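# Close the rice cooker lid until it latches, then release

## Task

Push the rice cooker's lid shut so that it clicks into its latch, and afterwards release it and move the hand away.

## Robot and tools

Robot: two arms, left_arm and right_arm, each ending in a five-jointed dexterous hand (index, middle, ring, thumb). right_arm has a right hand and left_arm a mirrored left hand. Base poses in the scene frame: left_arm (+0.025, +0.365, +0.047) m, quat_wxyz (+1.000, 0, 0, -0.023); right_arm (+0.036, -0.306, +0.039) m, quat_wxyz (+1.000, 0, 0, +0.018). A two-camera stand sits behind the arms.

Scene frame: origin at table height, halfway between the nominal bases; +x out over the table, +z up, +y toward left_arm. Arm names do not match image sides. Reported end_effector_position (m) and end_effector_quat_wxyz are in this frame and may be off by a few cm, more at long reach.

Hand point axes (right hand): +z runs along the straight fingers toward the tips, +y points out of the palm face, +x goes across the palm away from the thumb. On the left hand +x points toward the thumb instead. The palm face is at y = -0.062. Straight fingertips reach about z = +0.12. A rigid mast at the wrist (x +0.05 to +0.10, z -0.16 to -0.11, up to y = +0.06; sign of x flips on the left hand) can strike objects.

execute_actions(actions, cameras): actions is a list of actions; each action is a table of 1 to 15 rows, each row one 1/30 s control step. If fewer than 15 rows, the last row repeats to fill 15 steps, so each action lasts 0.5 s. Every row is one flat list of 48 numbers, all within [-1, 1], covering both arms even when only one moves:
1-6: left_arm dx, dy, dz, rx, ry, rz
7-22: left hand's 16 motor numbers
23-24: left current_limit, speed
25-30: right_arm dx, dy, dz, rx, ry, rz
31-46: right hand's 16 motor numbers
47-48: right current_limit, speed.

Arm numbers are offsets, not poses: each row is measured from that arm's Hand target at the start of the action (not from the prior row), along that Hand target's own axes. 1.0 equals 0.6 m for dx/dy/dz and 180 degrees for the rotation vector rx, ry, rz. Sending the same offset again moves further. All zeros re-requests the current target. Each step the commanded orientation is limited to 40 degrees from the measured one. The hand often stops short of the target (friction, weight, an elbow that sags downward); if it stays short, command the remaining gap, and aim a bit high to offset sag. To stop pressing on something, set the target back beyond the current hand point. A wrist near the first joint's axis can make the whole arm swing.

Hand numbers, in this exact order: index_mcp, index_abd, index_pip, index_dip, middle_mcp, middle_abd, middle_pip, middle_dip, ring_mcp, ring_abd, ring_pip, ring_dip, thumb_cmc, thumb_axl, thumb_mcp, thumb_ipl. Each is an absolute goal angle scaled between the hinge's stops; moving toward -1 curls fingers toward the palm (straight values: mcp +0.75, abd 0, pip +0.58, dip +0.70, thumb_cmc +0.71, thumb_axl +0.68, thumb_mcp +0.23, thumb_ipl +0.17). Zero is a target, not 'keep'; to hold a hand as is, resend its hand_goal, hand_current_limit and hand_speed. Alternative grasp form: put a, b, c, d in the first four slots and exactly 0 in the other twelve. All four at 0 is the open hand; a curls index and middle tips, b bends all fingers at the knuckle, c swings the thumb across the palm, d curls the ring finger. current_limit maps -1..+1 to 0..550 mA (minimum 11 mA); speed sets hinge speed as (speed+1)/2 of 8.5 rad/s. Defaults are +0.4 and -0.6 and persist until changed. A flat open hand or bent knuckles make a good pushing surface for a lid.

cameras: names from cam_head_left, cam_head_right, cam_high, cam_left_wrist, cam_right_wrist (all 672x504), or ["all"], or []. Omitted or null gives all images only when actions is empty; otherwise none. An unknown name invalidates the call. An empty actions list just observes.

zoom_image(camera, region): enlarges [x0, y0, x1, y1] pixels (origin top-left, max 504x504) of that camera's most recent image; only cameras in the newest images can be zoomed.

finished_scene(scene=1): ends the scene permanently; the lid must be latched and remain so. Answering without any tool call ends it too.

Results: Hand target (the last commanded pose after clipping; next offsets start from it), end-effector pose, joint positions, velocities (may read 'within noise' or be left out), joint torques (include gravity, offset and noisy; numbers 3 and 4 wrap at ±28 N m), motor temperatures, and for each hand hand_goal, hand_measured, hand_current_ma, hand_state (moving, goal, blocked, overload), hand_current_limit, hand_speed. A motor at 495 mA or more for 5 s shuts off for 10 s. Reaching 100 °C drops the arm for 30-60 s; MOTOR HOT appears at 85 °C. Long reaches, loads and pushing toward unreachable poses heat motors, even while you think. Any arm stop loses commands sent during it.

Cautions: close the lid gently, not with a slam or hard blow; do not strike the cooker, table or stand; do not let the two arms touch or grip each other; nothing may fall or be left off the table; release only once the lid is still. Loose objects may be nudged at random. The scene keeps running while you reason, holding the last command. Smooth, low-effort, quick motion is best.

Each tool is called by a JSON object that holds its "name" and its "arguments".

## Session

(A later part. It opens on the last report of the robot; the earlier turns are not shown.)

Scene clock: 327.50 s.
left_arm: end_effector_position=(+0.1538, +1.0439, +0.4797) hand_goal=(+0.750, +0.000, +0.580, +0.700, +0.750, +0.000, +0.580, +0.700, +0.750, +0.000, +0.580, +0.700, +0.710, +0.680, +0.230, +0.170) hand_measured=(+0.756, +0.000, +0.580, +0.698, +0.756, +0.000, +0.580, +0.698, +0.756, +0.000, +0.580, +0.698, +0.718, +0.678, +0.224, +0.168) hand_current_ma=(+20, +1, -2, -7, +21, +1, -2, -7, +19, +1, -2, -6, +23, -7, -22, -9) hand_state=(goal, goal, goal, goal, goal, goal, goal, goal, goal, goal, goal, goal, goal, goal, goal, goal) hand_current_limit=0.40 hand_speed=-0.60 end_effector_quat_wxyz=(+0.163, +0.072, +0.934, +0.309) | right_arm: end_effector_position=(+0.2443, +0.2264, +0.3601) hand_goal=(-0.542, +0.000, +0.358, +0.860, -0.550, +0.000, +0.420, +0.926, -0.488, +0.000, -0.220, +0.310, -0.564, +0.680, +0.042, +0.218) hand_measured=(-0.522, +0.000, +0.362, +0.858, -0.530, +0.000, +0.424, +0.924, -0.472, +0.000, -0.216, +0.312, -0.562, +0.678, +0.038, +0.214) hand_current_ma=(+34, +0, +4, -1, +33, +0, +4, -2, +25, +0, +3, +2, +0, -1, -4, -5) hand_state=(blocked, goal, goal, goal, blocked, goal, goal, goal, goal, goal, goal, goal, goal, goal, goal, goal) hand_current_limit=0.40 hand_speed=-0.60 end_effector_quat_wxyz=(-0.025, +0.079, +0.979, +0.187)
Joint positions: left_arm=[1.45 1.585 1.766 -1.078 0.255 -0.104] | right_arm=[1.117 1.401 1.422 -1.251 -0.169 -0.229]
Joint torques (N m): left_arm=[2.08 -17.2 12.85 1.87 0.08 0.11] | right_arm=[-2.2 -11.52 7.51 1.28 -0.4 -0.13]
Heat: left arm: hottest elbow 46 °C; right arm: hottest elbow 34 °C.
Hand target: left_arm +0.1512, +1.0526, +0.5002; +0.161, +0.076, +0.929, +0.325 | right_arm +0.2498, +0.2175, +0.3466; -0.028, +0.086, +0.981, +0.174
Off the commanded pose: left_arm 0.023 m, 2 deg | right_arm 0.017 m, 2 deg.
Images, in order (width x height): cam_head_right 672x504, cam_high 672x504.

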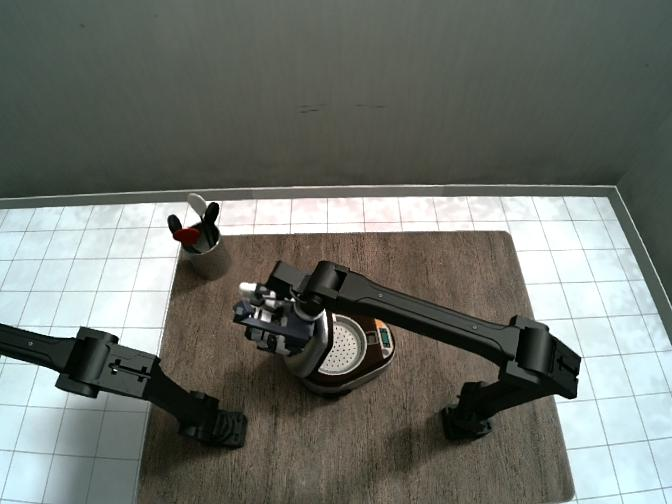

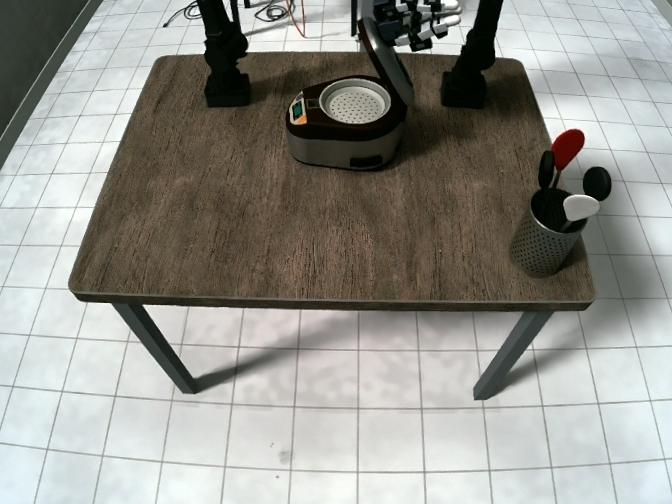

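{"name": "execute_actions", "arguments": {"actions": [[[0,0,0,0,0,0,0,0,0,0,0,0,0,0,0,0,0,0,0,0,0,0,0.4,-0.6,-0.0147,-0.0806,0.0054,0,0,0,0,0.8,0.75,0.5,0,0,0,0,0,0,0,0,0,0,0,0,0.4,-0.6]]], "cameras": ["cam_head_right", "cam_high"]}}

{"name": "zoom_image", "arguments": {"camera": "cam_high", "region": [270, 0, 510, 180]}}

{"name": "zoom_image", "arguments": {"camera": "cam_head_right", "region": [160, 220, 400, 420]}}

Scene clock: 342.30 s.
left_arm: end_effector_position=(+0.1538, +1.0439, +0.4797) hand_goal=(+0.750, +0.000, +0.580, +0.700, +0.750, +0.000, +0.580, +0.700, +0.750, +0.000, +0.580, +0.700, +0.710, +0.680, +0.230, +0.170) hand_measured=(+0.756, +0.000, +0.580, +0.698, +0.756, +0.000, +0.580, +0.698, +0.756, +0.000, +0.580, +0.698, +0.718, +0.678, +0.224, +0.168) hand_current_ma=(+20, +1, -2, -7, +21, +1, -2, -7, +19, +1, -2, -6, +23, -7, -22, -9) hand_state=(goal, goal, goal, goal, goal, goal, goal, goal, goal, goal, goal, goal, goal, goal, goal, goal) hand_current_limit=0.40 hand_speed=-0.60 end_effector_quat_wxyz=(+0.163, +0.072, +0.934, +0.309) | right_arm: end_effector_position=(+0.2454, +0.1782, +0.3356) hand_goal=(-0.542, +0.000, +0.358, +0.860, -0.550, +0.000, +0.420, +0.926, -0.488, +0.000, -0.220, +0.310, -0.564, +0.680, +0.042, +0.218) hand_measured=(-0.522, +0.000, +0.362, +0.858, -0.530, +0.000, +0.424, +0.924, -0.472, +0.000, -0.216, +0.312, -0.562, +0.678, +0.038, +0.214) hand_current_ma=(+34, +0, +4, -1, +33, +0, +4, -2, +25, +0, +3, +2, +0, -1, -4, -5) hand_state=(blocked, goal, goal, goal, blocked, goal, goal, goal, goal, goal, goal, goal, goal, goal, goal, goal) hand_current_limit=0.40 hand_speed=-0.60 end_effector_quat_wxyz=(-0.028, +0.082, +0.980, +0.178)
Joint positions: left_arm=[1.45 1.585 1.766 -1.078 0.255 -0.104] | right_arm=[1.066 1.301 1.27 -1.227 -0.183 -0.273]
Joint torques (N m): left_arm=[2.02 -17.32 12.82 1.84 0.08 0.12] | right_arm=[-1.67 -10.17 7.45 1.84 -0.51 -0.18]
Heat: left arm: hottest elbow 47 °C; right arm: hottest elbow 33 °C.
Hand target: left_arm +0.1512, +1.0526, +0.5002; +0.161, +0.076, +0.929, +0.325 | right_arm +0.2496, +0.1725, +0.3265; -0.028, +0.086, +0.981, +0.174
Off the commanded pose: left_arm 0.023 m, 2 deg | right_arm 0.012 m, 1 deg.
Images, in order (width x height): cam_head_right 672x504, cam_high 672x504.

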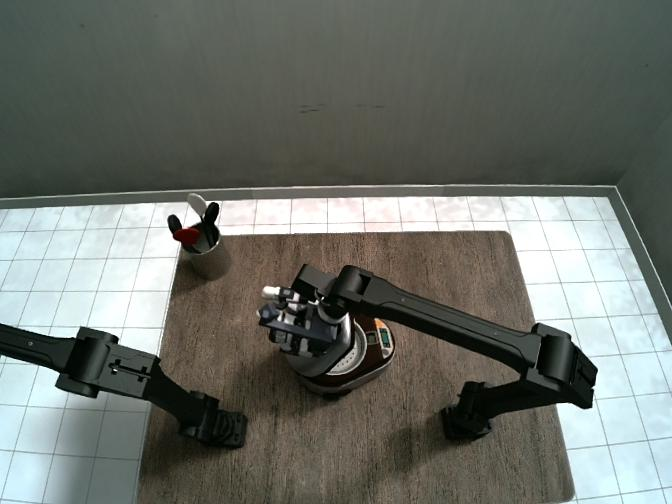

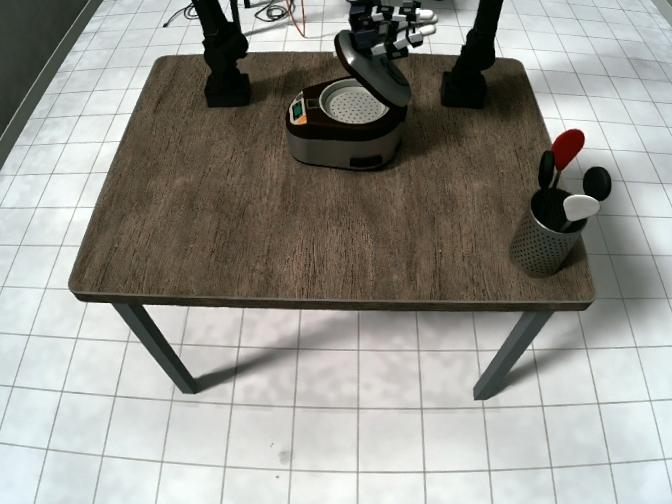

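Scaled by 2.100 from the camera's 672x504 image, which has a finer 960x720 frame.

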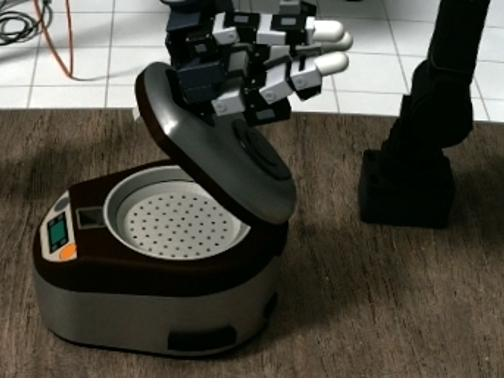

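Scaled by 2.100 from the camera's 672x504 image, which has a finer 960x720 frame.

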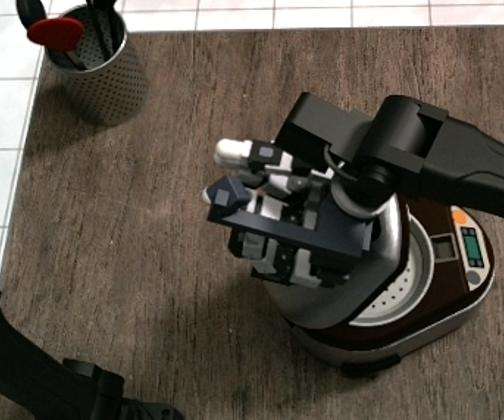

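{"name": "execute_actions", "arguments": {"actions": [[[0,0,0,0,0,0,0,0,0,0,0,0,0,0,0,0,0,0,0,0,0,0,0.4,-0.6,-0.0146,-0.0765,0.0282,0,0,0,0,0.8,0.75,0.5,0,0,0,0,0,0,0,0,0,0,0,0,0.4,-0.6]],[[0,0,0,0,0,0,0,0,0,0,0,0,0,0,0,0,0,0,0,0,0,0,0.4,-0.6,-0.0133,-0.067,0.0458,0,0,0,0,0.8,0.75,0.5,0,0,0,0,0,0,0,0,0,0,0,0,0.4,-0.6]]], "cameras": ["cam_head_right", "cam_high"]}}

{"name": "zoom_image", "arguments": {"camera": "cam_high", "region": [270, 0, 510, 180]}}

{"name": "zoom_image", "arguments": {"camera": "cam_head_right", "region": [220, 240, 420, 420]}}

Scene clock: 351.13 s.
left_arm: end_effector_position=(+0.1538, +1.0439, +0.4797) hand_goal=(+0.750, +0.000, +0.580, +0.700, +0.750, +0.000, +0.580, +0.700, +0.750, +0.000, +0.580, +0.700, +0.710, +0.680, +0.230, +0.170) hand_measured=(+0.756, +0.000, +0.580, +0.698, +0.756, +0.000, +0.580, +0.698, +0.756, +0.000, +0.580, +0.698, +0.718, +0.678, +0.224, +0.168) hand_current_ma=(+20, +1, -2, -7, +21, +1, -2, -7, +19, +1, -2, -6, +23, -7, -22, -9) hand_state=(goal, goal, goal, goal, goal, goal, goal, goal, goal, goal, goal, goal, goal, goal, goal, goal) hand_current_limit=0.40 hand_speed=-0.60 end_effector_quat_wxyz=(+0.163, +0.072, +0.934, +0.309) | right_arm: end_effector_position=(+0.2459, +0.1124, +0.2643) hand_goal=(-0.542, +0.000, +0.358, +0.860, -0.550, +0.000, +0.420, +0.926, -0.488, +0.000, -0.220, +0.310, -0.564, +0.680, +0.042, +0.218) hand_measured=(-0.526, +0.000, +0.362, +0.858, -0.530, +0.000, +0.424, +0.924, -0.472, +0.000, -0.216, +0.312, -0.564, +0.678, +0.038, +0.214) hand_current_ma=(+22, +0, +4, -1, +33, +0, +4, -2, +25, +0, +3, +2, +0, -1, -4, -5) hand_state=(goal, goal, goal, goal, blocked, goal, goal, goal, goal, goal, goal, goal, goal, goal, goal, goal) hand_current_limit=0.40 hand_speed=-0.60 end_effector_quat_wxyz=(-0.028, +0.081, +0.980, +0.178)
Joint positions: left_arm=[1.45 1.585 1.766 -1.078 0.255 -0.104] | right_arm=[0.975 1.172 0.975 -1.077 -0.212 -0.364]
Joint torques (N m): left_arm=[2.02 -17.32 12.82 1.85 0.08 0.11] | right_arm=[-2.2 -7.88 7.25 1.72 -0.46 -0.16]
Heat: left arm: hottest elbow 47 °C; right arm: hottest elbow 33 °C.
Hand target: left_arm +0.1512, +1.0526, +0.5002; +0.161, +0.076, +0.929, +0.325 | right_arm +0.2496, +0.1055, +0.2544; -0.028, +0.086, +0.981, +0.174
Off the commanded pose: left_arm 0.023 m, 2 deg | right_arm 0.013 m, 1 deg.
Images, in order (width x height): cam_head_right 672x504, cam_high 672x504.

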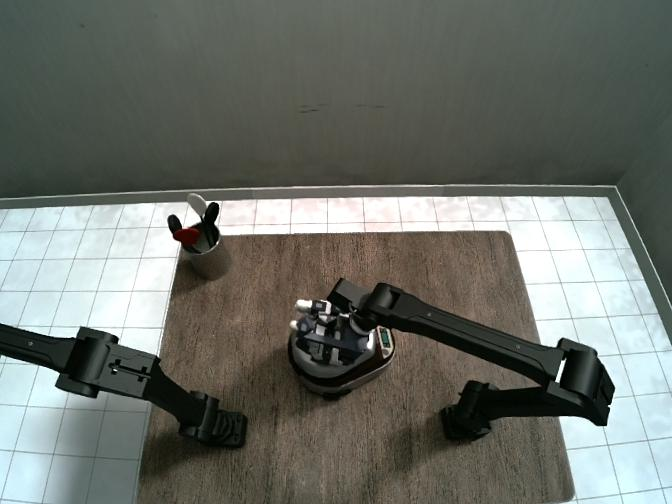

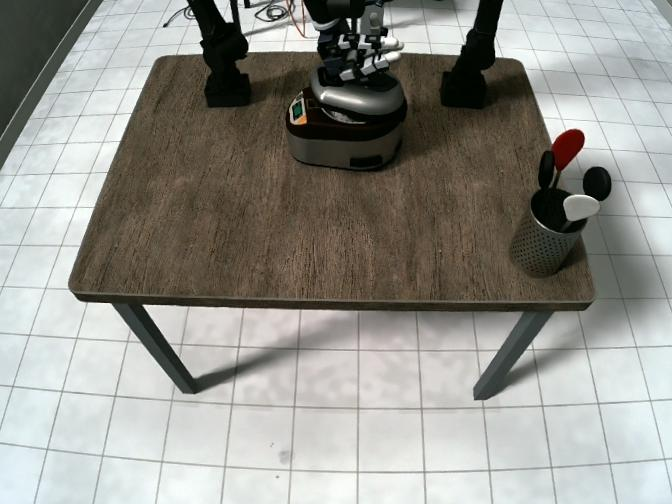

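Scaled by 2.100 from the camera's 672x504 image, which has a finer 960x720 frame.

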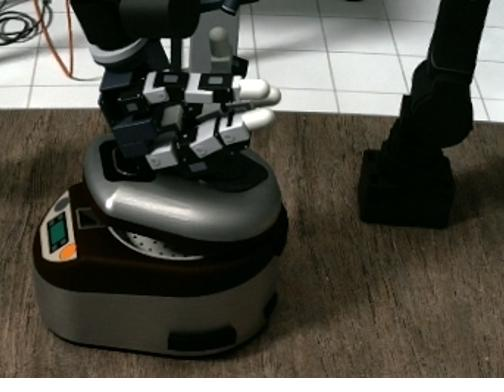

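Scaled by 2.520 from the camera's 672x504 image, which has a finer 960x720 frame.

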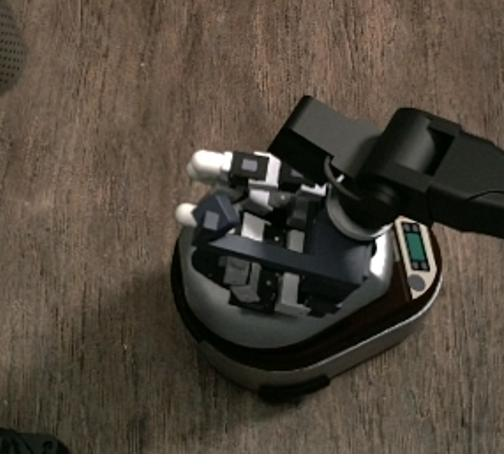

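{"name": "execute_actions", "arguments": {"actions": [[[0,0,0,0,0,0,0,0,0,0,0,0,0,0,0,0,0,0,0,0,0,0,0.4,-0.6,-0.0148,-0.0785,0.0239,0,0,0,0,0.8,0.75,0.5,0,0,0,0,0,0,0,0,0,0,0,0,0.4,-0.6]],[[0,0,0,0,0,0,0,0,0,0,0,0,0,0,0,0,0,0,0,0,0,0,0.4,-0.6,-0.0062,-0.0294,0.0333,0,0,0,0,0.8,0.75,0.5,0,0,0,0,0,0,0,0,0,0,0,0,0.4,-0.6]]], "cameras": ["cam_head_right", "cam_high"]}}

{"name": "zoom_image", "arguments": {"camera": "cam_high", "region": [270, 0, 510, 180]}}

{"name": "zoom_image", "arguments": {"camera": "cam_head_right", "region": [220, 240, 420, 420]}}

Scene clock: 360.90 s.
left_arm: end_effector_position=(+0.1538, +1.0439, +0.4797) hand_goal=(+0.750, +0.000, +0.580, +0.700, +0.750, +0.000, +0.580, +0.700, +0.750, +0.000, +0.580, +0.700, +0.710, +0.680, +0.230, +0.170) hand_measured=(+0.756, +0.000, +0.580, +0.698, +0.756, +0.000, +0.580, +0.698, +0.756, +0.000, +0.580, +0.698, +0.718, +0.678, +0.224, +0.168) hand_current_ma=(+20, +1, -2, -7, +21, +1, -2, -7, +19, +1, -2, -6, +23, -7, -22, -9) hand_state=(goal, goal, goal, goal, goal, goal, goal, goal, goal, goal, goal, goal, goal, goal, goal, goal) hand_current_limit=0.40 hand_speed=-0.60 end_effector_quat_wxyz=(+0.163, +0.072, +0.934, +0.309) | right_arm: end_effector_position=(+0.2465, +0.0712, +0.2385) hand_goal=(-0.542, +0.000, +0.358, +0.860, -0.550, +0.000, +0.420, +0.926, -0.488, +0.000, -0.220, +0.310, -0.564, +0.680, +0.042, +0.218) hand_measured=(-0.574, +0.000, +0.362, +0.858, -0.532, +0.000, +0.424, +0.924, -0.472, +0.000, -0.216, +0.312, -0.564, +0.678, +0.038, +0.214) hand_current_ma=(-67, +0, +4, -1, +31, +0, +4, -2, +25, +0, +3, +2, +0, -1, -4, -5) hand_state=(blocked, goal, goal, goal, goal, goal, goal, goal, goal, goal, goal, goal, goal, goal, goal, goal) hand_current_limit=0.40 hand_speed=-0.60 end_effector_quat_wxyz=(-0.012, +0.066, +0.976, +0.209)
Joint positions: left_arm=[1.45 1.585 1.766 -1.078 0.255 -0.104] | right_arm=[0.889 1.067 0.8 -0.958 -0.246 -0.469]
Joint torques (N m): left_arm=[2.14 -17.26 12.81 1.87 0.07 0.12] | right_arm=[-2.67 -3.96 5.5 1.33 -0.26 -0.08]
Heat: left arm: hottest elbow 47 °C; right arm: hottest elbow 33 °C.
Hand target: left_arm +0.1512, +1.0526, +0.5002; +0.161, +0.076, +0.929, +0.325 | right_arm +0.2496, +0.0556, +0.1995; -0.028, +0.086, +0.981, +0.174
Off the commanded pose: left_arm 0.023 m, 2 deg | right_arm 0.042 m, 5 deg.
Images, in order (width x height): cam_head_right 672x504, cam_high 672x504.

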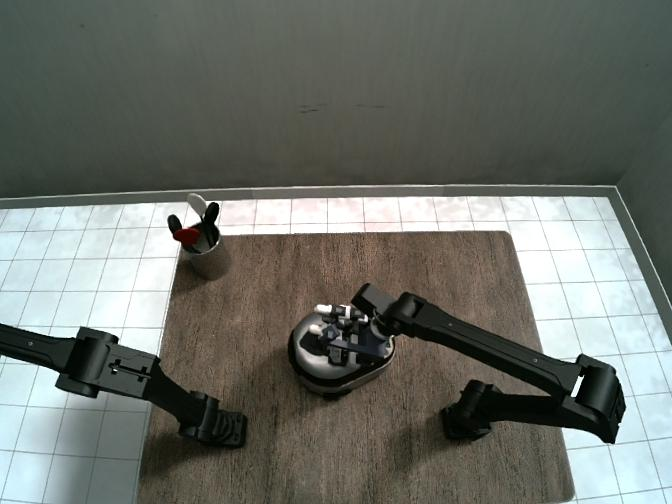

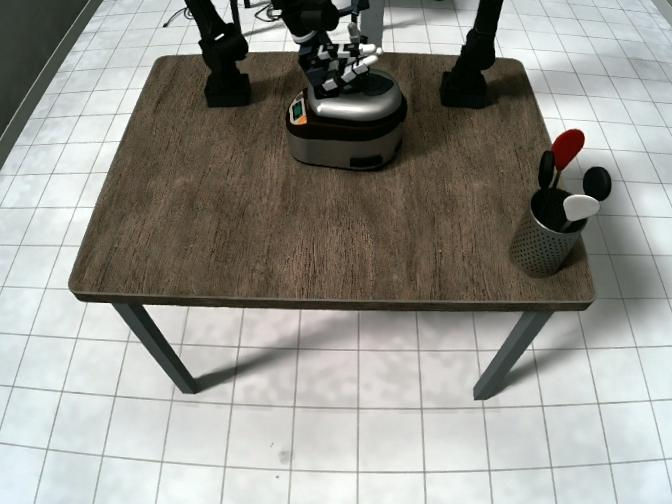

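Scaled by 2.100 from the camera's 672x504 image, which has a finer 960x720 frame.

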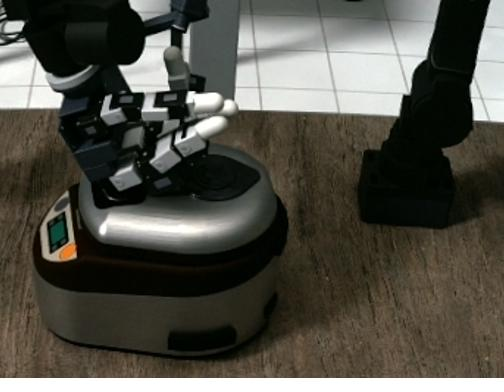

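Scaled by 2.520 from the camera's 672x504 image, which has a finer 960x720 frame.

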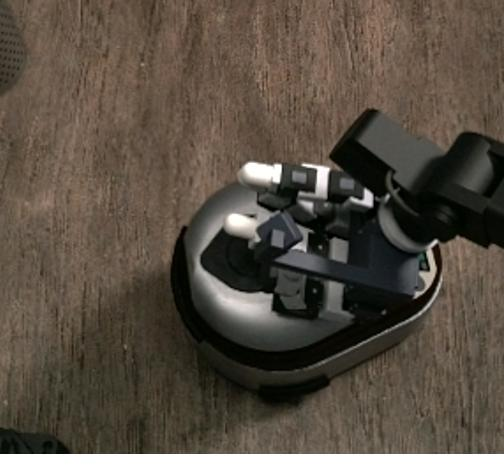

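{"name": "execute_actions", "arguments": {"actions": [[[0,0,0,0,0,0,0,0,0,0,0,0,0,0,0,0,0,0,0,0,0,0,0.4,-0.6,-0.0042,-0.0168,0.0469,0,0,0,0,0.8,0.75,0.5,0,0,0,0,0,0,0,0,0,0,0,0,0.4,-0.6]]], "cameras": ["cam_head_right", "cam_high"]}}

{"name": "zoom_image", "arguments": {"camera": "cam_high", "region": [270, 40, 420, 180]}}

Scene clock: 366.63 s.
left_arm: end_effector_position=(+0.1538, +1.0439, +0.4797) hand_goal=(+0.750, +0.000, +0.580, +0.700, +0.750, +0.000, +0.580, +0.700, +0.750, +0.000, +0.580, +0.700, +0.710, +0.680, +0.230, +0.170) hand_measured=(+0.756, +0.000, +0.580, +0.698, +0.756, +0.000, +0.580, +0.698, +0.756, +0.000, +0.580, +0.698, +0.718, +0.678, +0.224, +0.168) hand_current_ma=(+20, +1, -2, -7, +21, +1, -2, -7, +19, +1, -2, -6, +23, -7, -22, -9) hand_state=(goal, goal, goal, goal, goal, goal, goal, goal, goal, goal, goal, goal, goal, goal, goal, goal) hand_current_limit=0.40 hand_speed=-0.60 end_effector_quat_wxyz=(+0.163, +0.072, +0.934, +0.309) | right_arm: end_effector_position=(+0.2499, +0.0736, +0.2340) hand_goal=(-0.542, +0.000, +0.358, +0.860, -0.550, +0.000, +0.420, +0.926, -0.488, +0.000, -0.220, +0.310, -0.564, +0.680, +0.042, +0.218) hand_measured=(-0.586, +0.000, +0.362, +0.858, -0.556, +0.000, +0.424, +0.924, -0.496, +0.000, -0.216, +0.312, -0.564, +0.678, +0.038, +0.214) hand_current_ma=(-100, +0, +4, -1, -6, +0, +4, -2, -8, +0, +3, +2, +0, -1, -4, -5) hand_state=(blocked, goal, goal, goal, goal, goal, goal, goal, goal, goal, goal, goal, goal, goal, goal, goal) hand_current_limit=0.40 hand_speed=-0.60 end_effector_quat_wxyz=(+0.000, +0.063, +0.971, +0.232)
Joint positions: left_arm=[1.45 1.585 1.766 -1.078 0.255 -0.104] | right_arm=[0.883 1.06 0.758 -0.87 -0.253 -0.471]
Joint torques (N m): left_arm=[2.08 -17.26 12.82 1.84 0.08 0.12] | right_arm=[-2.73 -1.67 4.11 1.31 0.14 -0.06]
Heat: left arm: hottest elbow 48 °C; right arm: hottest elbow 32 °C.
Hand target: left_arm +0.1512, +1.0526, +0.5002; +0.161, +0.076, +0.929, +0.325 | right_arm +0.2496, +0.0555, +0.1695; -0.028, +0.086, +0.981, +0.174
Off the commanded pose: left_arm 0.023 m, 2 deg | right_arm 0.067 m, 8 deg.
Images, in order (width x height): cam_head_right 672x504, cam_high 672x504.

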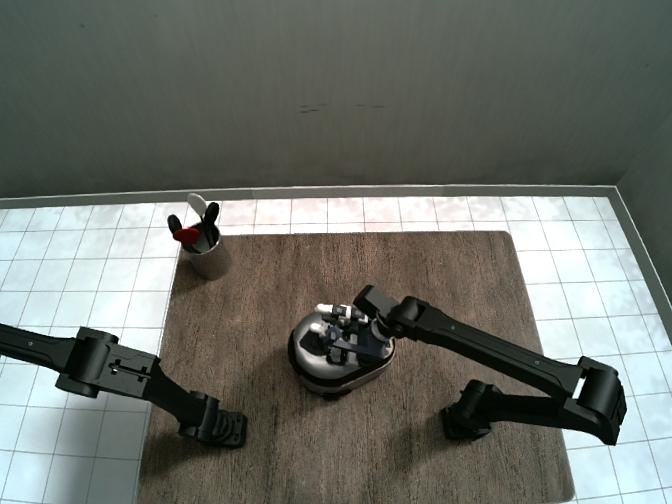

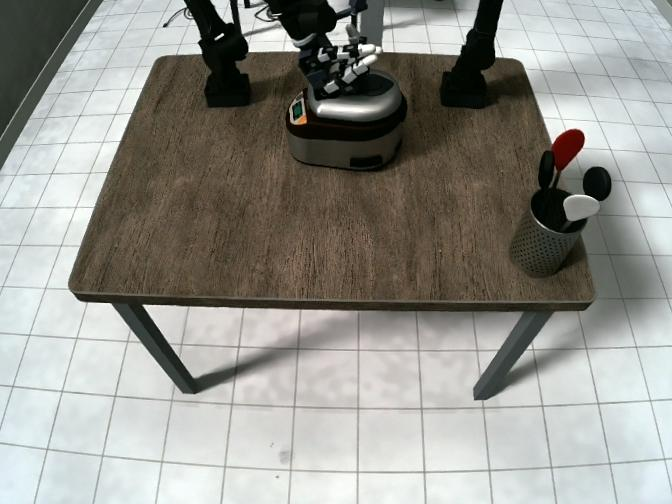

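Scaled by 3.360 from the camera's 672x504 image, which has a finer 960x720 frame.

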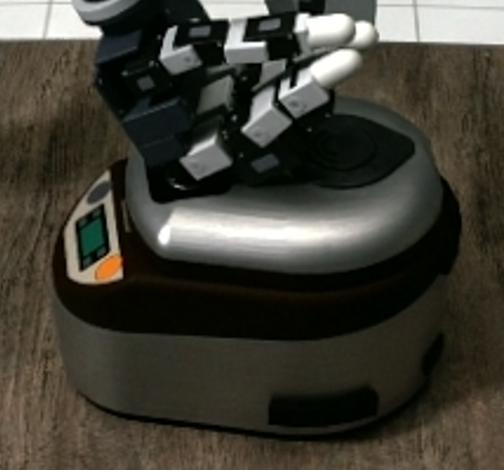

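{"name": "execute_actions", "arguments": {"actions": [[[0,0,0,0,0,0,0,0,0,0,0,0,0,0,0,0,0,0,0,0,0,0,0.4,-0.6,-0.0042,-0.0168,0.0469,0,0,0,0,0.8,0.75,0.5,0,0,0,0,0,0,0,0,0,0,0,0,0.4,-0.6]]], "cameras": ["cam_high", "cam_right_wrist"]}}

{"name": "zoom_image", "arguments": {"camera": "cam_high", "region": [270, 40, 420, 180]}}

Scene clock: 383.17 s.
left_arm: end_effector_position=(+0.1538, +1.0439, +0.4797) hand_goal=(+0.750, +0.000, +0.580, +0.700, +0.750, +0.000, +0.580, +0.700, +0.750, +0.000, +0.580, +0.700, +0.710, +0.680, +0.230, +0.170) hand_measured=(+0.756, +0.000, +0.580, +0.698, +0.756, +0.000, +0.580, +0.698, +0.756, +0.000, +0.580, +0.698, +0.718, +0.678, +0.224, +0.168) hand_current_ma=(+20, +1, -2, -7, +21, +1, -2, -7, +19, +1, -2, -6, +23, -7, -22, -9) hand_state=(goal, goal, goal, goal, goal, goal, goal, goal, goal, goal, goal, goal, goal, goal, goal, goal) hand_current_limit=0.40 hand_speed=-0.60 end_effector_quat_wxyz=(+0.163, +0.072, +0.934, +0.309) | right_arm: end_effector_position=(+0.2521, +0.0783, +0.2344) hand_goal=(-0.542, +0.000, +0.358, +0.860, -0.550, +0.000, +0.420, +0.926, -0.488, +0.000, -0.220, +0.310, -0.564, +0.680, +0.042, +0.218) hand_measured=(-0.560, +0.000, +0.362, +0.858, -0.556, +0.000, +0.424, +0.924, -0.524, +0.000, -0.216, +0.312, -0.564, +0.678, +0.038, +0.214) hand_current_ma=(-29, +0, +4, -1, -5, +0, +4, -2, -76, +0, +3, +2, +0, -1, -4, -5) hand_state=(goal, goal, goal, goal, goal, goal, goal, goal, blocked, goal, goal, goal, goal, goal, goal, goal) hand_current_limit=0.40 hand_speed=-0.60 end_effector_quat_wxyz=(+0.014, +0.058, +0.964, +0.259)
Joint positions: left_arm=[1.45 1.585 1.766 -1.078 0.255 -0.104] | right_arm=[0.882 1.053 0.723 -0.78 -0.261 -0.471]
Joint torques (N m): left_arm=[2.14 -17.32 12.85 1.85 0.08 0.12] | right_arm=[-2.49 0.97 2.65 1.09 0.47 0]
Heat: left arm: hottest elbow 48 °C; right arm: hottest elbow 31 °C.
Hand target: left_arm +0.1512, +1.0526, +0.5002; +0.161, +0.076, +0.929, +0.325 | right_arm +0.2493, +0.0555, +0.1394; -0.028, +0.086, +0.981, +0.174
Off the commanded pose: left_arm 0.023 m, 2 deg | right_arm 0.098 m, 12 deg.
camera_calibration:
cam_right_wrist: T_world_to_cam=[[0.829121, 0.464996, 0.310384, -0.28699], [0.343781, -0.86186, 0.372844, -0.152638], [0.440878, -0.202428, -0.874442, 0.233833], [0, 0, 0, 1]] pos_world=[0.187332, 0.0492311, 0.35046]
Images, in order (width x height): cam_high 672x504, cam_right_wrist 672x504.

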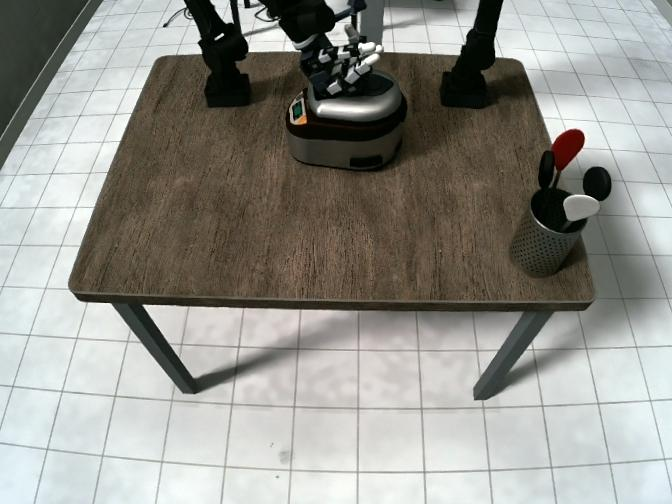

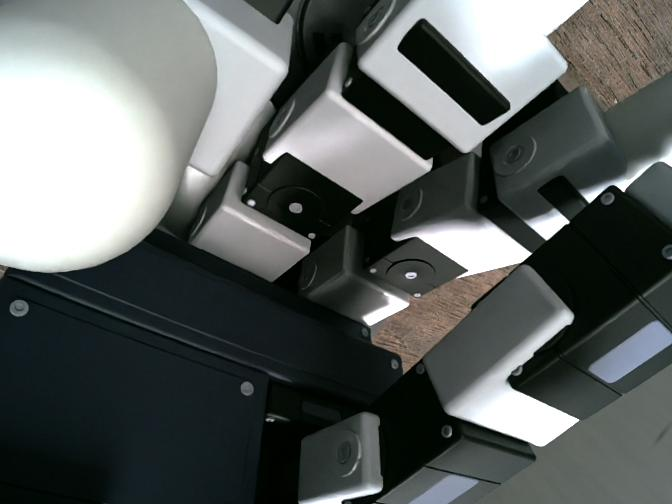

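Scaled by 3.360 from the camera's 672x504 image, which has a finer 960x720 frame.

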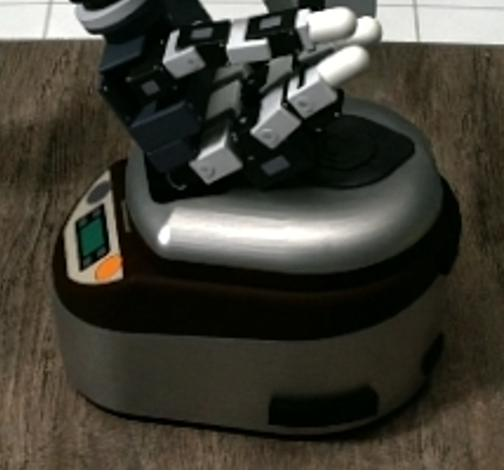

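{"name": "execute_actions", "arguments": {"actions": [[[0,0,0,0,0,0,0,0,0,0,0,0,0,0,0,0,0,0,0,0,0,0,0.4,-0.6,0.0127,0.0504,-0.1408,0,0,0,0,0.8,0.75,0.5,0,0,0,0,0,0,0,0,0,0,0,0,0.4,-0.6]],[[0,0,0,0,0,0,0,0,0,0,0,0,0,0,0,0,0,0,0,0,0,0,0.4,-0.6,0.0127,0.0504,-0.1408,0,0,0,0,0.8,0.75,0.5,0,0,0,0,0,0,0,0,0,0,0,0,0.4,-0.6]],[[0,0,0,0,0,0,0,0,0,0,0,0,0,0,0,0,0,0,0,0,0,0,0.4,-0.6,0.0127,0.0504,-0.1408,0,0,0,0,0.8,0.75,0.5,0,0,0,0,0,0,0,0,0,0,0,0,0.4,-0.6]]], "cameras": ["cam_high", "cam_head_right", "cam_head_left"]}}

{"name": "zoom_image", "arguments": {"camera": "cam_high", "region": [270, 40, 420, 180]}}

Scene clock: 392.57 s.
left_arm: end_effector_position=(+0.1538, +1.0439, +0.4797) hand_goal=(+0.750, +0.000, +0.580, +0.700, +0.750, +0.000, +0.580, +0.700, +0.750, +0.000, +0.580, +0.700, +0.710, +0.680, +0.230, +0.170) hand_measured=(+0.756, +0.000, +0.580, +0.698, +0.756, +0.000, +0.580, +0.698, +0.756, +0.000, +0.580, +0.698, +0.718, +0.678, +0.224, +0.168) hand_current_ma=(+20, +1, -2, -7, +21, +1, -2, -7, +19, +1, -2, -6, +23, -7, -22, -9) hand_state=(goal, goal, goal, goal, goal, goal, goal, goal, goal, goal, goal, goal, goal, goal, goal, goal) hand_current_limit=0.40 hand_speed=-0.60 end_effector_quat_wxyz=(+0.163, +0.072, +0.934, +0.309) | right_arm: end_effector_position=(+0.2401, +0.0530, +0.3879) hand_goal=(-0.542, +0.000, +0.358, +0.860, -0.550, +0.000, +0.420, +0.926, -0.488, +0.000, -0.220, +0.310, -0.564, +0.680, +0.042, +0.218) hand_measured=(-0.530, +0.000, +0.362, +0.858, -0.538, +0.000, +0.424, +0.924, -0.480, +0.000, -0.216, +0.312, -0.564, +0.678, +0.038, +0.214) hand_current_ma=(+16, +0, +4, -1, +15, +0, +4, -2, +10, +0, +3, +2, +0, -1, -4, -4) hand_state=(goal, goal, goal, goal, goal, goal, goal, goal, goal, goal, goal, goal, goal, goal, goal, goal) hand_current_limit=0.40 hand_speed=-0.60 end_effector_quat_wxyz=(-0.038, +0.081, +0.983, +0.161)
Joint positions: left_arm=[1.45 1.585 1.766 -1.078 0.255 -0.104] | right_arm=[0.878 1.056 1.233 -1.514 -0.238 -0.464]
Joint torques (N m): left_arm=[2.02 -17.26 12.85 1.85 0.08 0.12] | right_arm=[-1.79 -5.83 12.89 0.92 -0.53 -0.15]
Heat: left arm: hottest elbow 48 °C; right arm: hottest elbow 31 °C.
Hand target: left_arm +0.1512, +1.0526, +0.5002; +0.161, +0.076, +0.929, +0.325 | right_arm +0.2498, +0.0554, +0.4095; -0.028, +0.086, +0.981, +0.174
Off the commanded pose: left_arm 0.023 m, 2 deg | right_arm 0.024 m, 2 deg.
Images, in order (width x height): cam_head_left 672x504, cam_head_right 672x504, cam_high 672x504.

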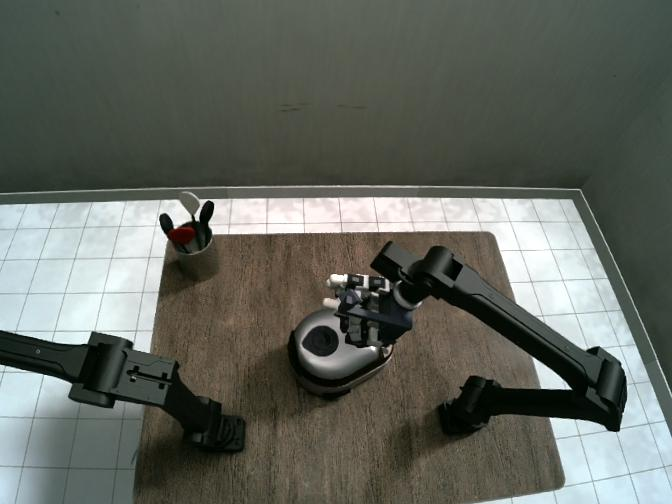

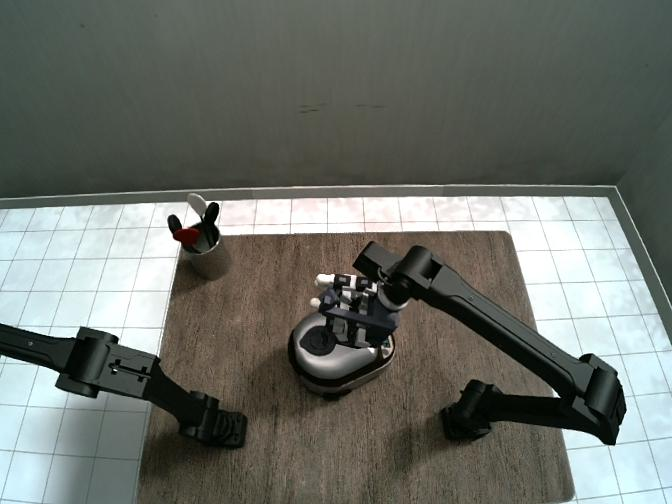

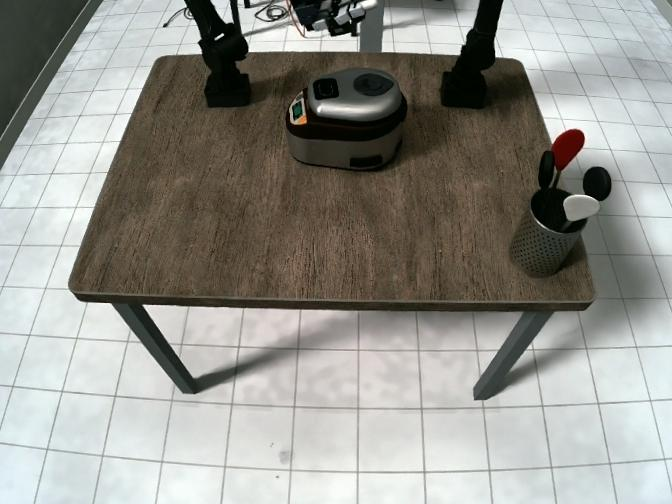

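Scaled by 3.360 from the camera's 672x504 image, which has a finer 960x720 frame.

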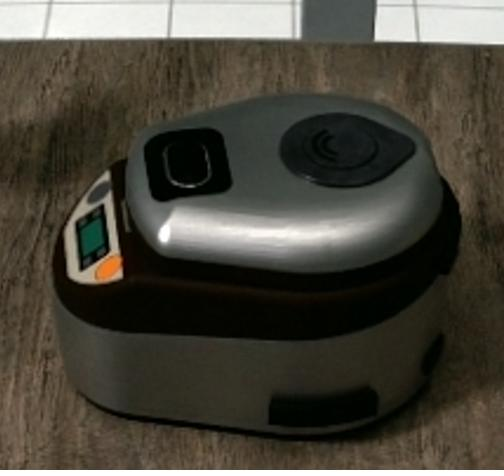

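{"name": "zoom_image", "arguments": {"camera": "cam_high", "region": [280, 60, 350, 130]}}

{"name": "zoom_image", "arguments": {"camera": "cam_head_left", "region": [280, 290, 400, 410]}}

Scaled by 7.200 from the camera's 672x504 image, which has a finer 960x720 frame.

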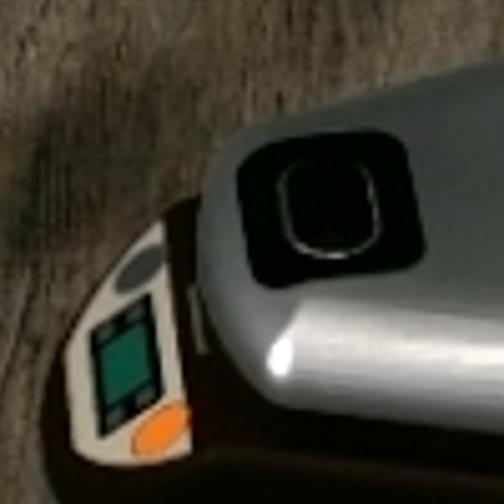

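Scaled by 4.200 from the camera's 672x504 image, which has a finer 960x720 frame.

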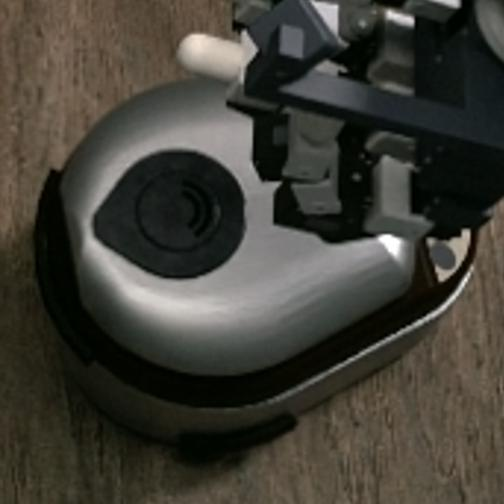

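{"name": "zoom_image", "arguments": {"camera": "cam_high", "region": [300, 90, 370, 145]}}

{"name": "zoom_image", "arguments": {"camera": "cam_high", "region": [345, 85, 415, 140]}}

Scaled by 7.200 from the camera's 672x504 image, which has a finer 960x720 frame.

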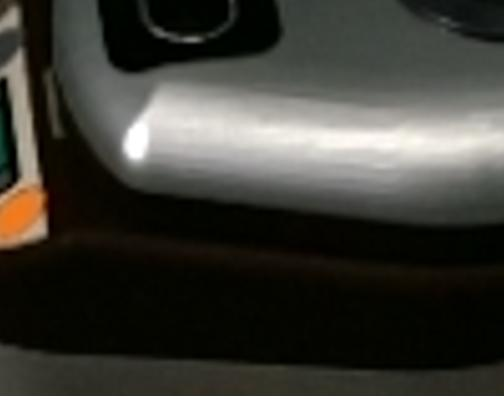

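Scaled by 7.200 from the camera's 672x504 image, which has a finer 960x720 frame.

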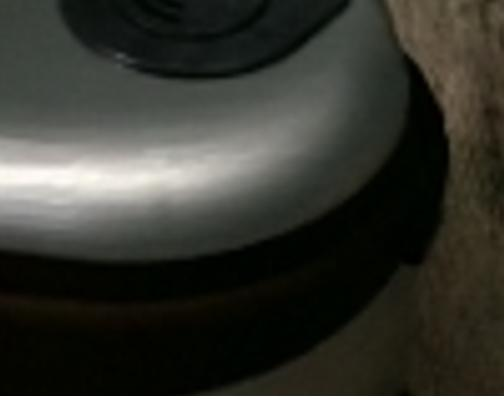

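{"name": "execute_actions", "arguments": {"actions": [[[0,0,0,0,0,0,0,0,0,0,0,0,0,0,0,0,0,0,0,0,0,0,0.4,-0.6,-0.0361,-0.0361,0.1615,0.0778,-0.0272,0,0,0.8,0.75,0.5,0,0,0,0,0,0,0,0,0,0,0,0,0.4,-0.6]],[[0,0,0,0,0,0,0,0,0,0,0,0,0,0,0,0,0,0,0,0,0,0,0.4,-0.6,0,-0.0132,0.1327,0,0,0,0,0.8,0.75,0.5,0,0,0,0,0,0,0,0,0,0,0,0,0.4,-0.6]],[[0,0,0,0,0,0,0,0,0,0,0,0,0,0,0,0,0,0,0,0,0,0,0.4,-0.6,0,-0.0083,0.083,0,0,0,0,0.8,0.75,0.5,0,0,0,0,0,0,0,0,0,0,0,0,0.4,-0.6]],[[0,0,0,0,0,0,0,0,0,0,0,0,0,0,0,0,0,0,0,0,0,0,0.4,-0.6,0,-0.0083,0.083,0,0,0,0,0.8,0.75,0.5,0,0,0,0,0,0,0,0,0,0,0,0,0.4,-0.6]]], "cameras": ["cam_high", "cam_head_right"]}}

{"name": "zoom_image", "arguments": {"camera": "cam_high", "region": [270, 40, 420, 180]}}

Scene clock: 452.23 s.
left_arm: end_effector_position=(+0.1538, +1.0439, +0.4797) hand_goal=(+0.750, +0.000, +0.580, +0.700, +0.750, +0.000, +0.580, +0.700, +0.750, +0.000, +0.580, +0.700, +0.710, +0.680, +0.230, +0.170) hand_measured=(+0.756, +0.000, +0.580, +0.698, +0.756, +0.000, +0.580, +0.698, +0.756, +0.000, +0.580, +0.698, +0.718, +0.678, +0.224, +0.168) hand_current_ma=(+20, +1, -2, -7, +21, +1, -2, -7, +19, +1, -2, -6, +23, -7, -22, -9) hand_state=(goal, goal, goal, goal, goal, goal, goal, goal, goal, goal, goal, goal, goal, goal, goal, goal) hand_current_limit=0.40 hand_speed=-0.60 end_effector_quat_wxyz=(+0.163, +0.072, +0.934, +0.309) | right_arm: end_effector_position=(+0.2727, +0.0800, +0.2251) hand_goal=(-0.542, +0.000, +0.358, +0.860, -0.550, +0.000, +0.420, +0.926, -0.488, +0.000, -0.220, +0.310, -0.564, +0.680, +0.042, +0.218) hand_measured=(-0.532, +0.000, +0.362, +0.858, -0.548, +0.000, +0.424, +0.924, -0.562, +0.000, -0.216, +0.312, -0.564, +0.678, +0.038, +0.214) hand_current_ma=(+13, +0, +4, -1, +2, +0, +4, -2, -214, +0, +2, +2, +0, -1, -6, -4) hand_state=(goal, goal, goal, goal, goal, goal, goal, goal, blocked, goal, goal, goal, goal, goal, goal, goal) hand_current_limit=0.40 hand_speed=-0.60 end_effector_quat_wxyz=(+0.034, +0.085, +0.986, +0.136)
Joint positions: left_arm=[1.45 1.585 1.766 -1.078 0.255 -0.104] | right_arm=[0.925 1.169 0.888 -1.02 -0.076 -0.428]
Joint torques (N m): left_arm=[2.14 -17.2 12.78 1.85 0.08 0.11] | right_arm=[-0.67 0.26 2.3 1.78 1.11 0.02]
Heat: left arm: hottest elbow 49 °C; right arm: hottest elbow 39 °C.
Hand target: left_arm +0.1512, +1.0526, +0.5002; +0.161, +0.076, +0.929, +0.325 | right_arm +0.2642, +0.0655, +0.1296; +0.003, +0.089, +0.995, +0.049
Off the commanded pose: left_arm 0.023 m, 2 deg | right_arm 0.097 m, 11 deg.
Images, in order (width x height): cam_head_right 672x504, cam_high 672x504.

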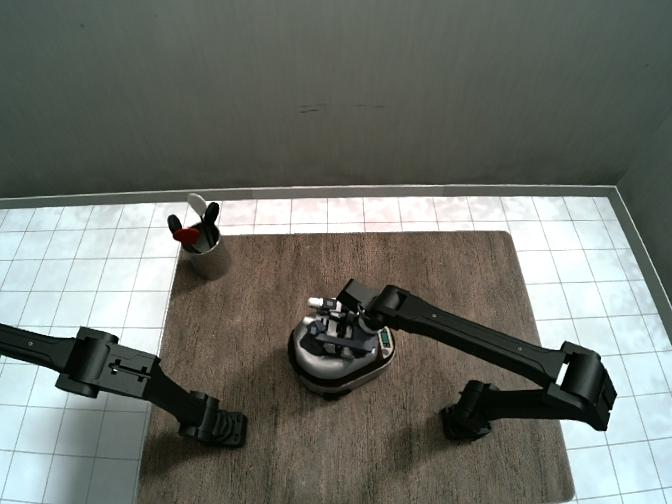

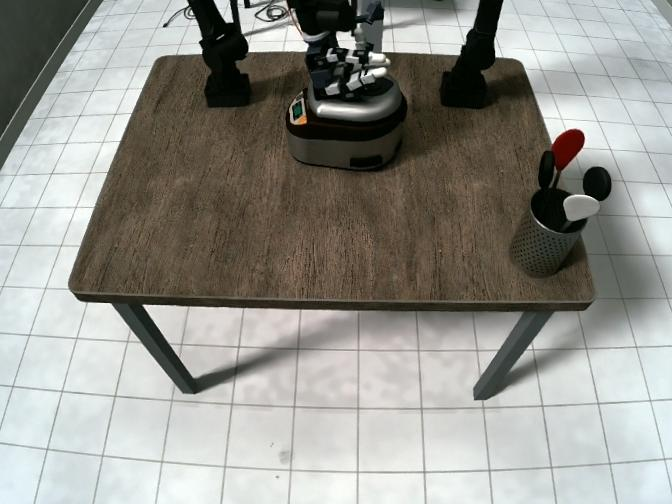

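Scaled by 3.360 from the camera's 672x504 image, which has a finer 960x720 frame.

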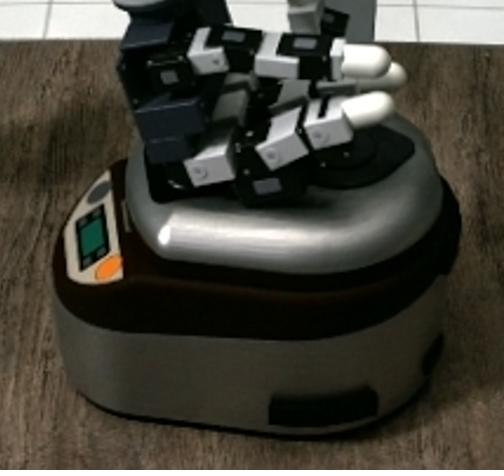

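{"name": "execute_actions", "arguments": {"actions": [[[0,0,0,0,0,0,0,0,0,0,0,0,0,0,0,0,0,0,0,0,0,0,0.4,-0.6,0,-0.0066,0.0664,0,0,0,0,0.8,0.75,0.5,0,0,0,0,0,0,0,0,0,0,0,0,0.4,-0.6]],[[0,0,0,0,0,0,0,0,0,0,0,0,0,0,0,0,0,0,0,0,0,0,0.4,-0.6,0,0.0132,-0.1327,0,0,0,0,0.8,0.75,0.5,0,0,0,0,0,0,0,0,0,0,0,0,0.4,-0.6]],[[0,0,0,0,0,0,0,0,0,0,0,0,0,0,0,0,0,0,0,0,0,0,0.4,-0.6,0,0.0165,-0.1659,0,0,0,0,0.8,0.75,0.5,0,0,0,0,0,0,0,0,0,0,0,0,0.4,-0.6]],[[0,0,0,0,0,0,0,0,0,0,0,0,0,0,0,0,0,0,0,0,0,0,0.4,-0.6,0,0.0132,-0.1327,0,0,0,0,0.8,0.75,0.5,0,0,0,0,0,0,0,0,0,0,0,0,0.4,-0.6]]], "cameras": ["cam_high", "cam_head_right"]}}

{"name": "zoom_image", "arguments": {"camera": "cam_high", "region": [270, 40, 420, 180]}}

Scene clock: 461.50 s.
left_arm: end_effector_position=(+0.1538, +1.0439, +0.4797) hand_goal=(+0.750, +0.000, +0.580, +0.700, +0.750, +0.000, +0.580, +0.700, +0.750, +0.000, +0.580, +0.700, +0.710, +0.680, +0.230, +0.170) hand_measured=(+0.756, +0.000, +0.580, +0.698, +0.756, +0.000, +0.580, +0.698, +0.756, +0.000, +0.580, +0.698, +0.718, +0.678, +0.224, +0.168) hand_current_ma=(+20, +1, -2, -7, +21, +1, -2, -7, +19, +1, -2, -6, +23, -7, -22, -9) hand_state=(goal, goal, goal, goal, goal, goal, goal, goal, goal, goal, goal, goal, goal, goal, goal, goal) hand_current_limit=0.40 hand_speed=-0.60 end_effector_quat_wxyz=(+0.163, +0.072, +0.934, +0.309) | right_arm: end_effector_position=(+0.2622, +0.0543, +0.3322) hand_goal=(-0.542, +0.000, +0.358, +0.860, -0.550, +0.000, +0.420, +0.926, -0.488, +0.000, -0.220, +0.310, -0.564, +0.680, +0.042, +0.218) hand_measured=(-0.530, +0.000, +0.362, +0.858, -0.538, +0.000, +0.424, +0.924, -0.480, +0.000, -0.216, +0.312, -0.564, +0.678, +0.038, +0.214) hand_current_ma=(+16, +0, +4, -1, +15, +0, +4, -2, +10, +0, +2, +2, +0, -1, -6, -4) hand_state=(goal, goal, goal, goal, goal, goal, goal, goal, goal, goal, goal, goal, goal, goal, goal, goal) hand_current_limit=0.40 hand_speed=-0.60 end_effector_quat_wxyz=(-0.004, +0.098, +0.994, +0.039)
Joint positions: left_arm=[1.45 1.585 1.766 -1.078 0.255 -0.104] | right_arm=[0.927 1.183 1.254 -1.577 -0.045 -0.41]
Joint torques (N m): left_arm=[1.96 -17.2 12.82 1.8 0.08 0.11] | right_arm=[-0.26 -6.77 12.44 0.66 -0.22 -0.21]
Heat: left arm: hottest elbow 49 °C; right arm: hottest elbow 37 °C.
Hand target: left_arm +0.1512, +1.0526, +0.5002; +0.161, +0.076, +0.929, +0.325 | right_arm +0.2647, +0.0656, +0.3495; +0.003, +0.089, +0.995, +0.049
Off the commanded pose: left_arm 0.023 m, 2 deg | right_arm 0.021 m, 2 deg.
Images, in order (width x height): cam_head_right 672x504, cam_high 672x504.

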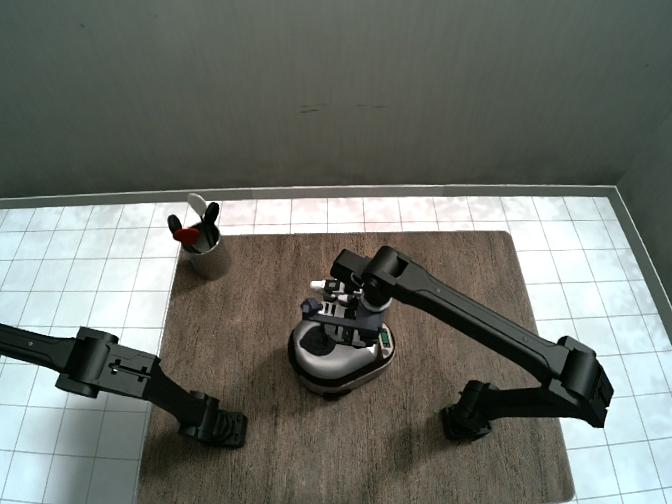

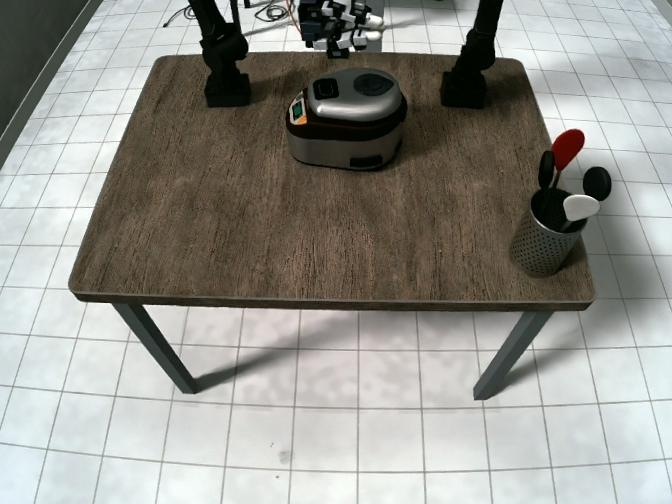

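Scaled by 3.360 from the camera's 672x504 image, which has a finer 960x720 frame.

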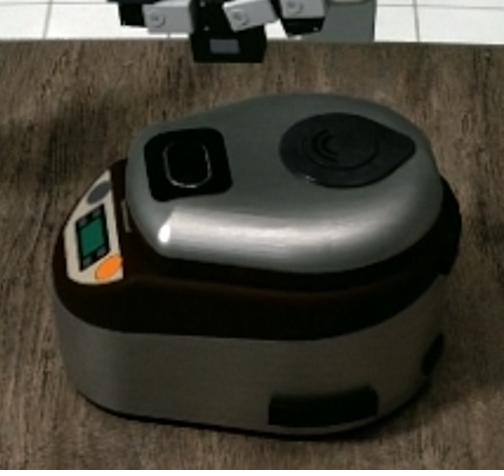

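{"name": "finished_scene", "arguments": {}}

The scene is finished: the task was done.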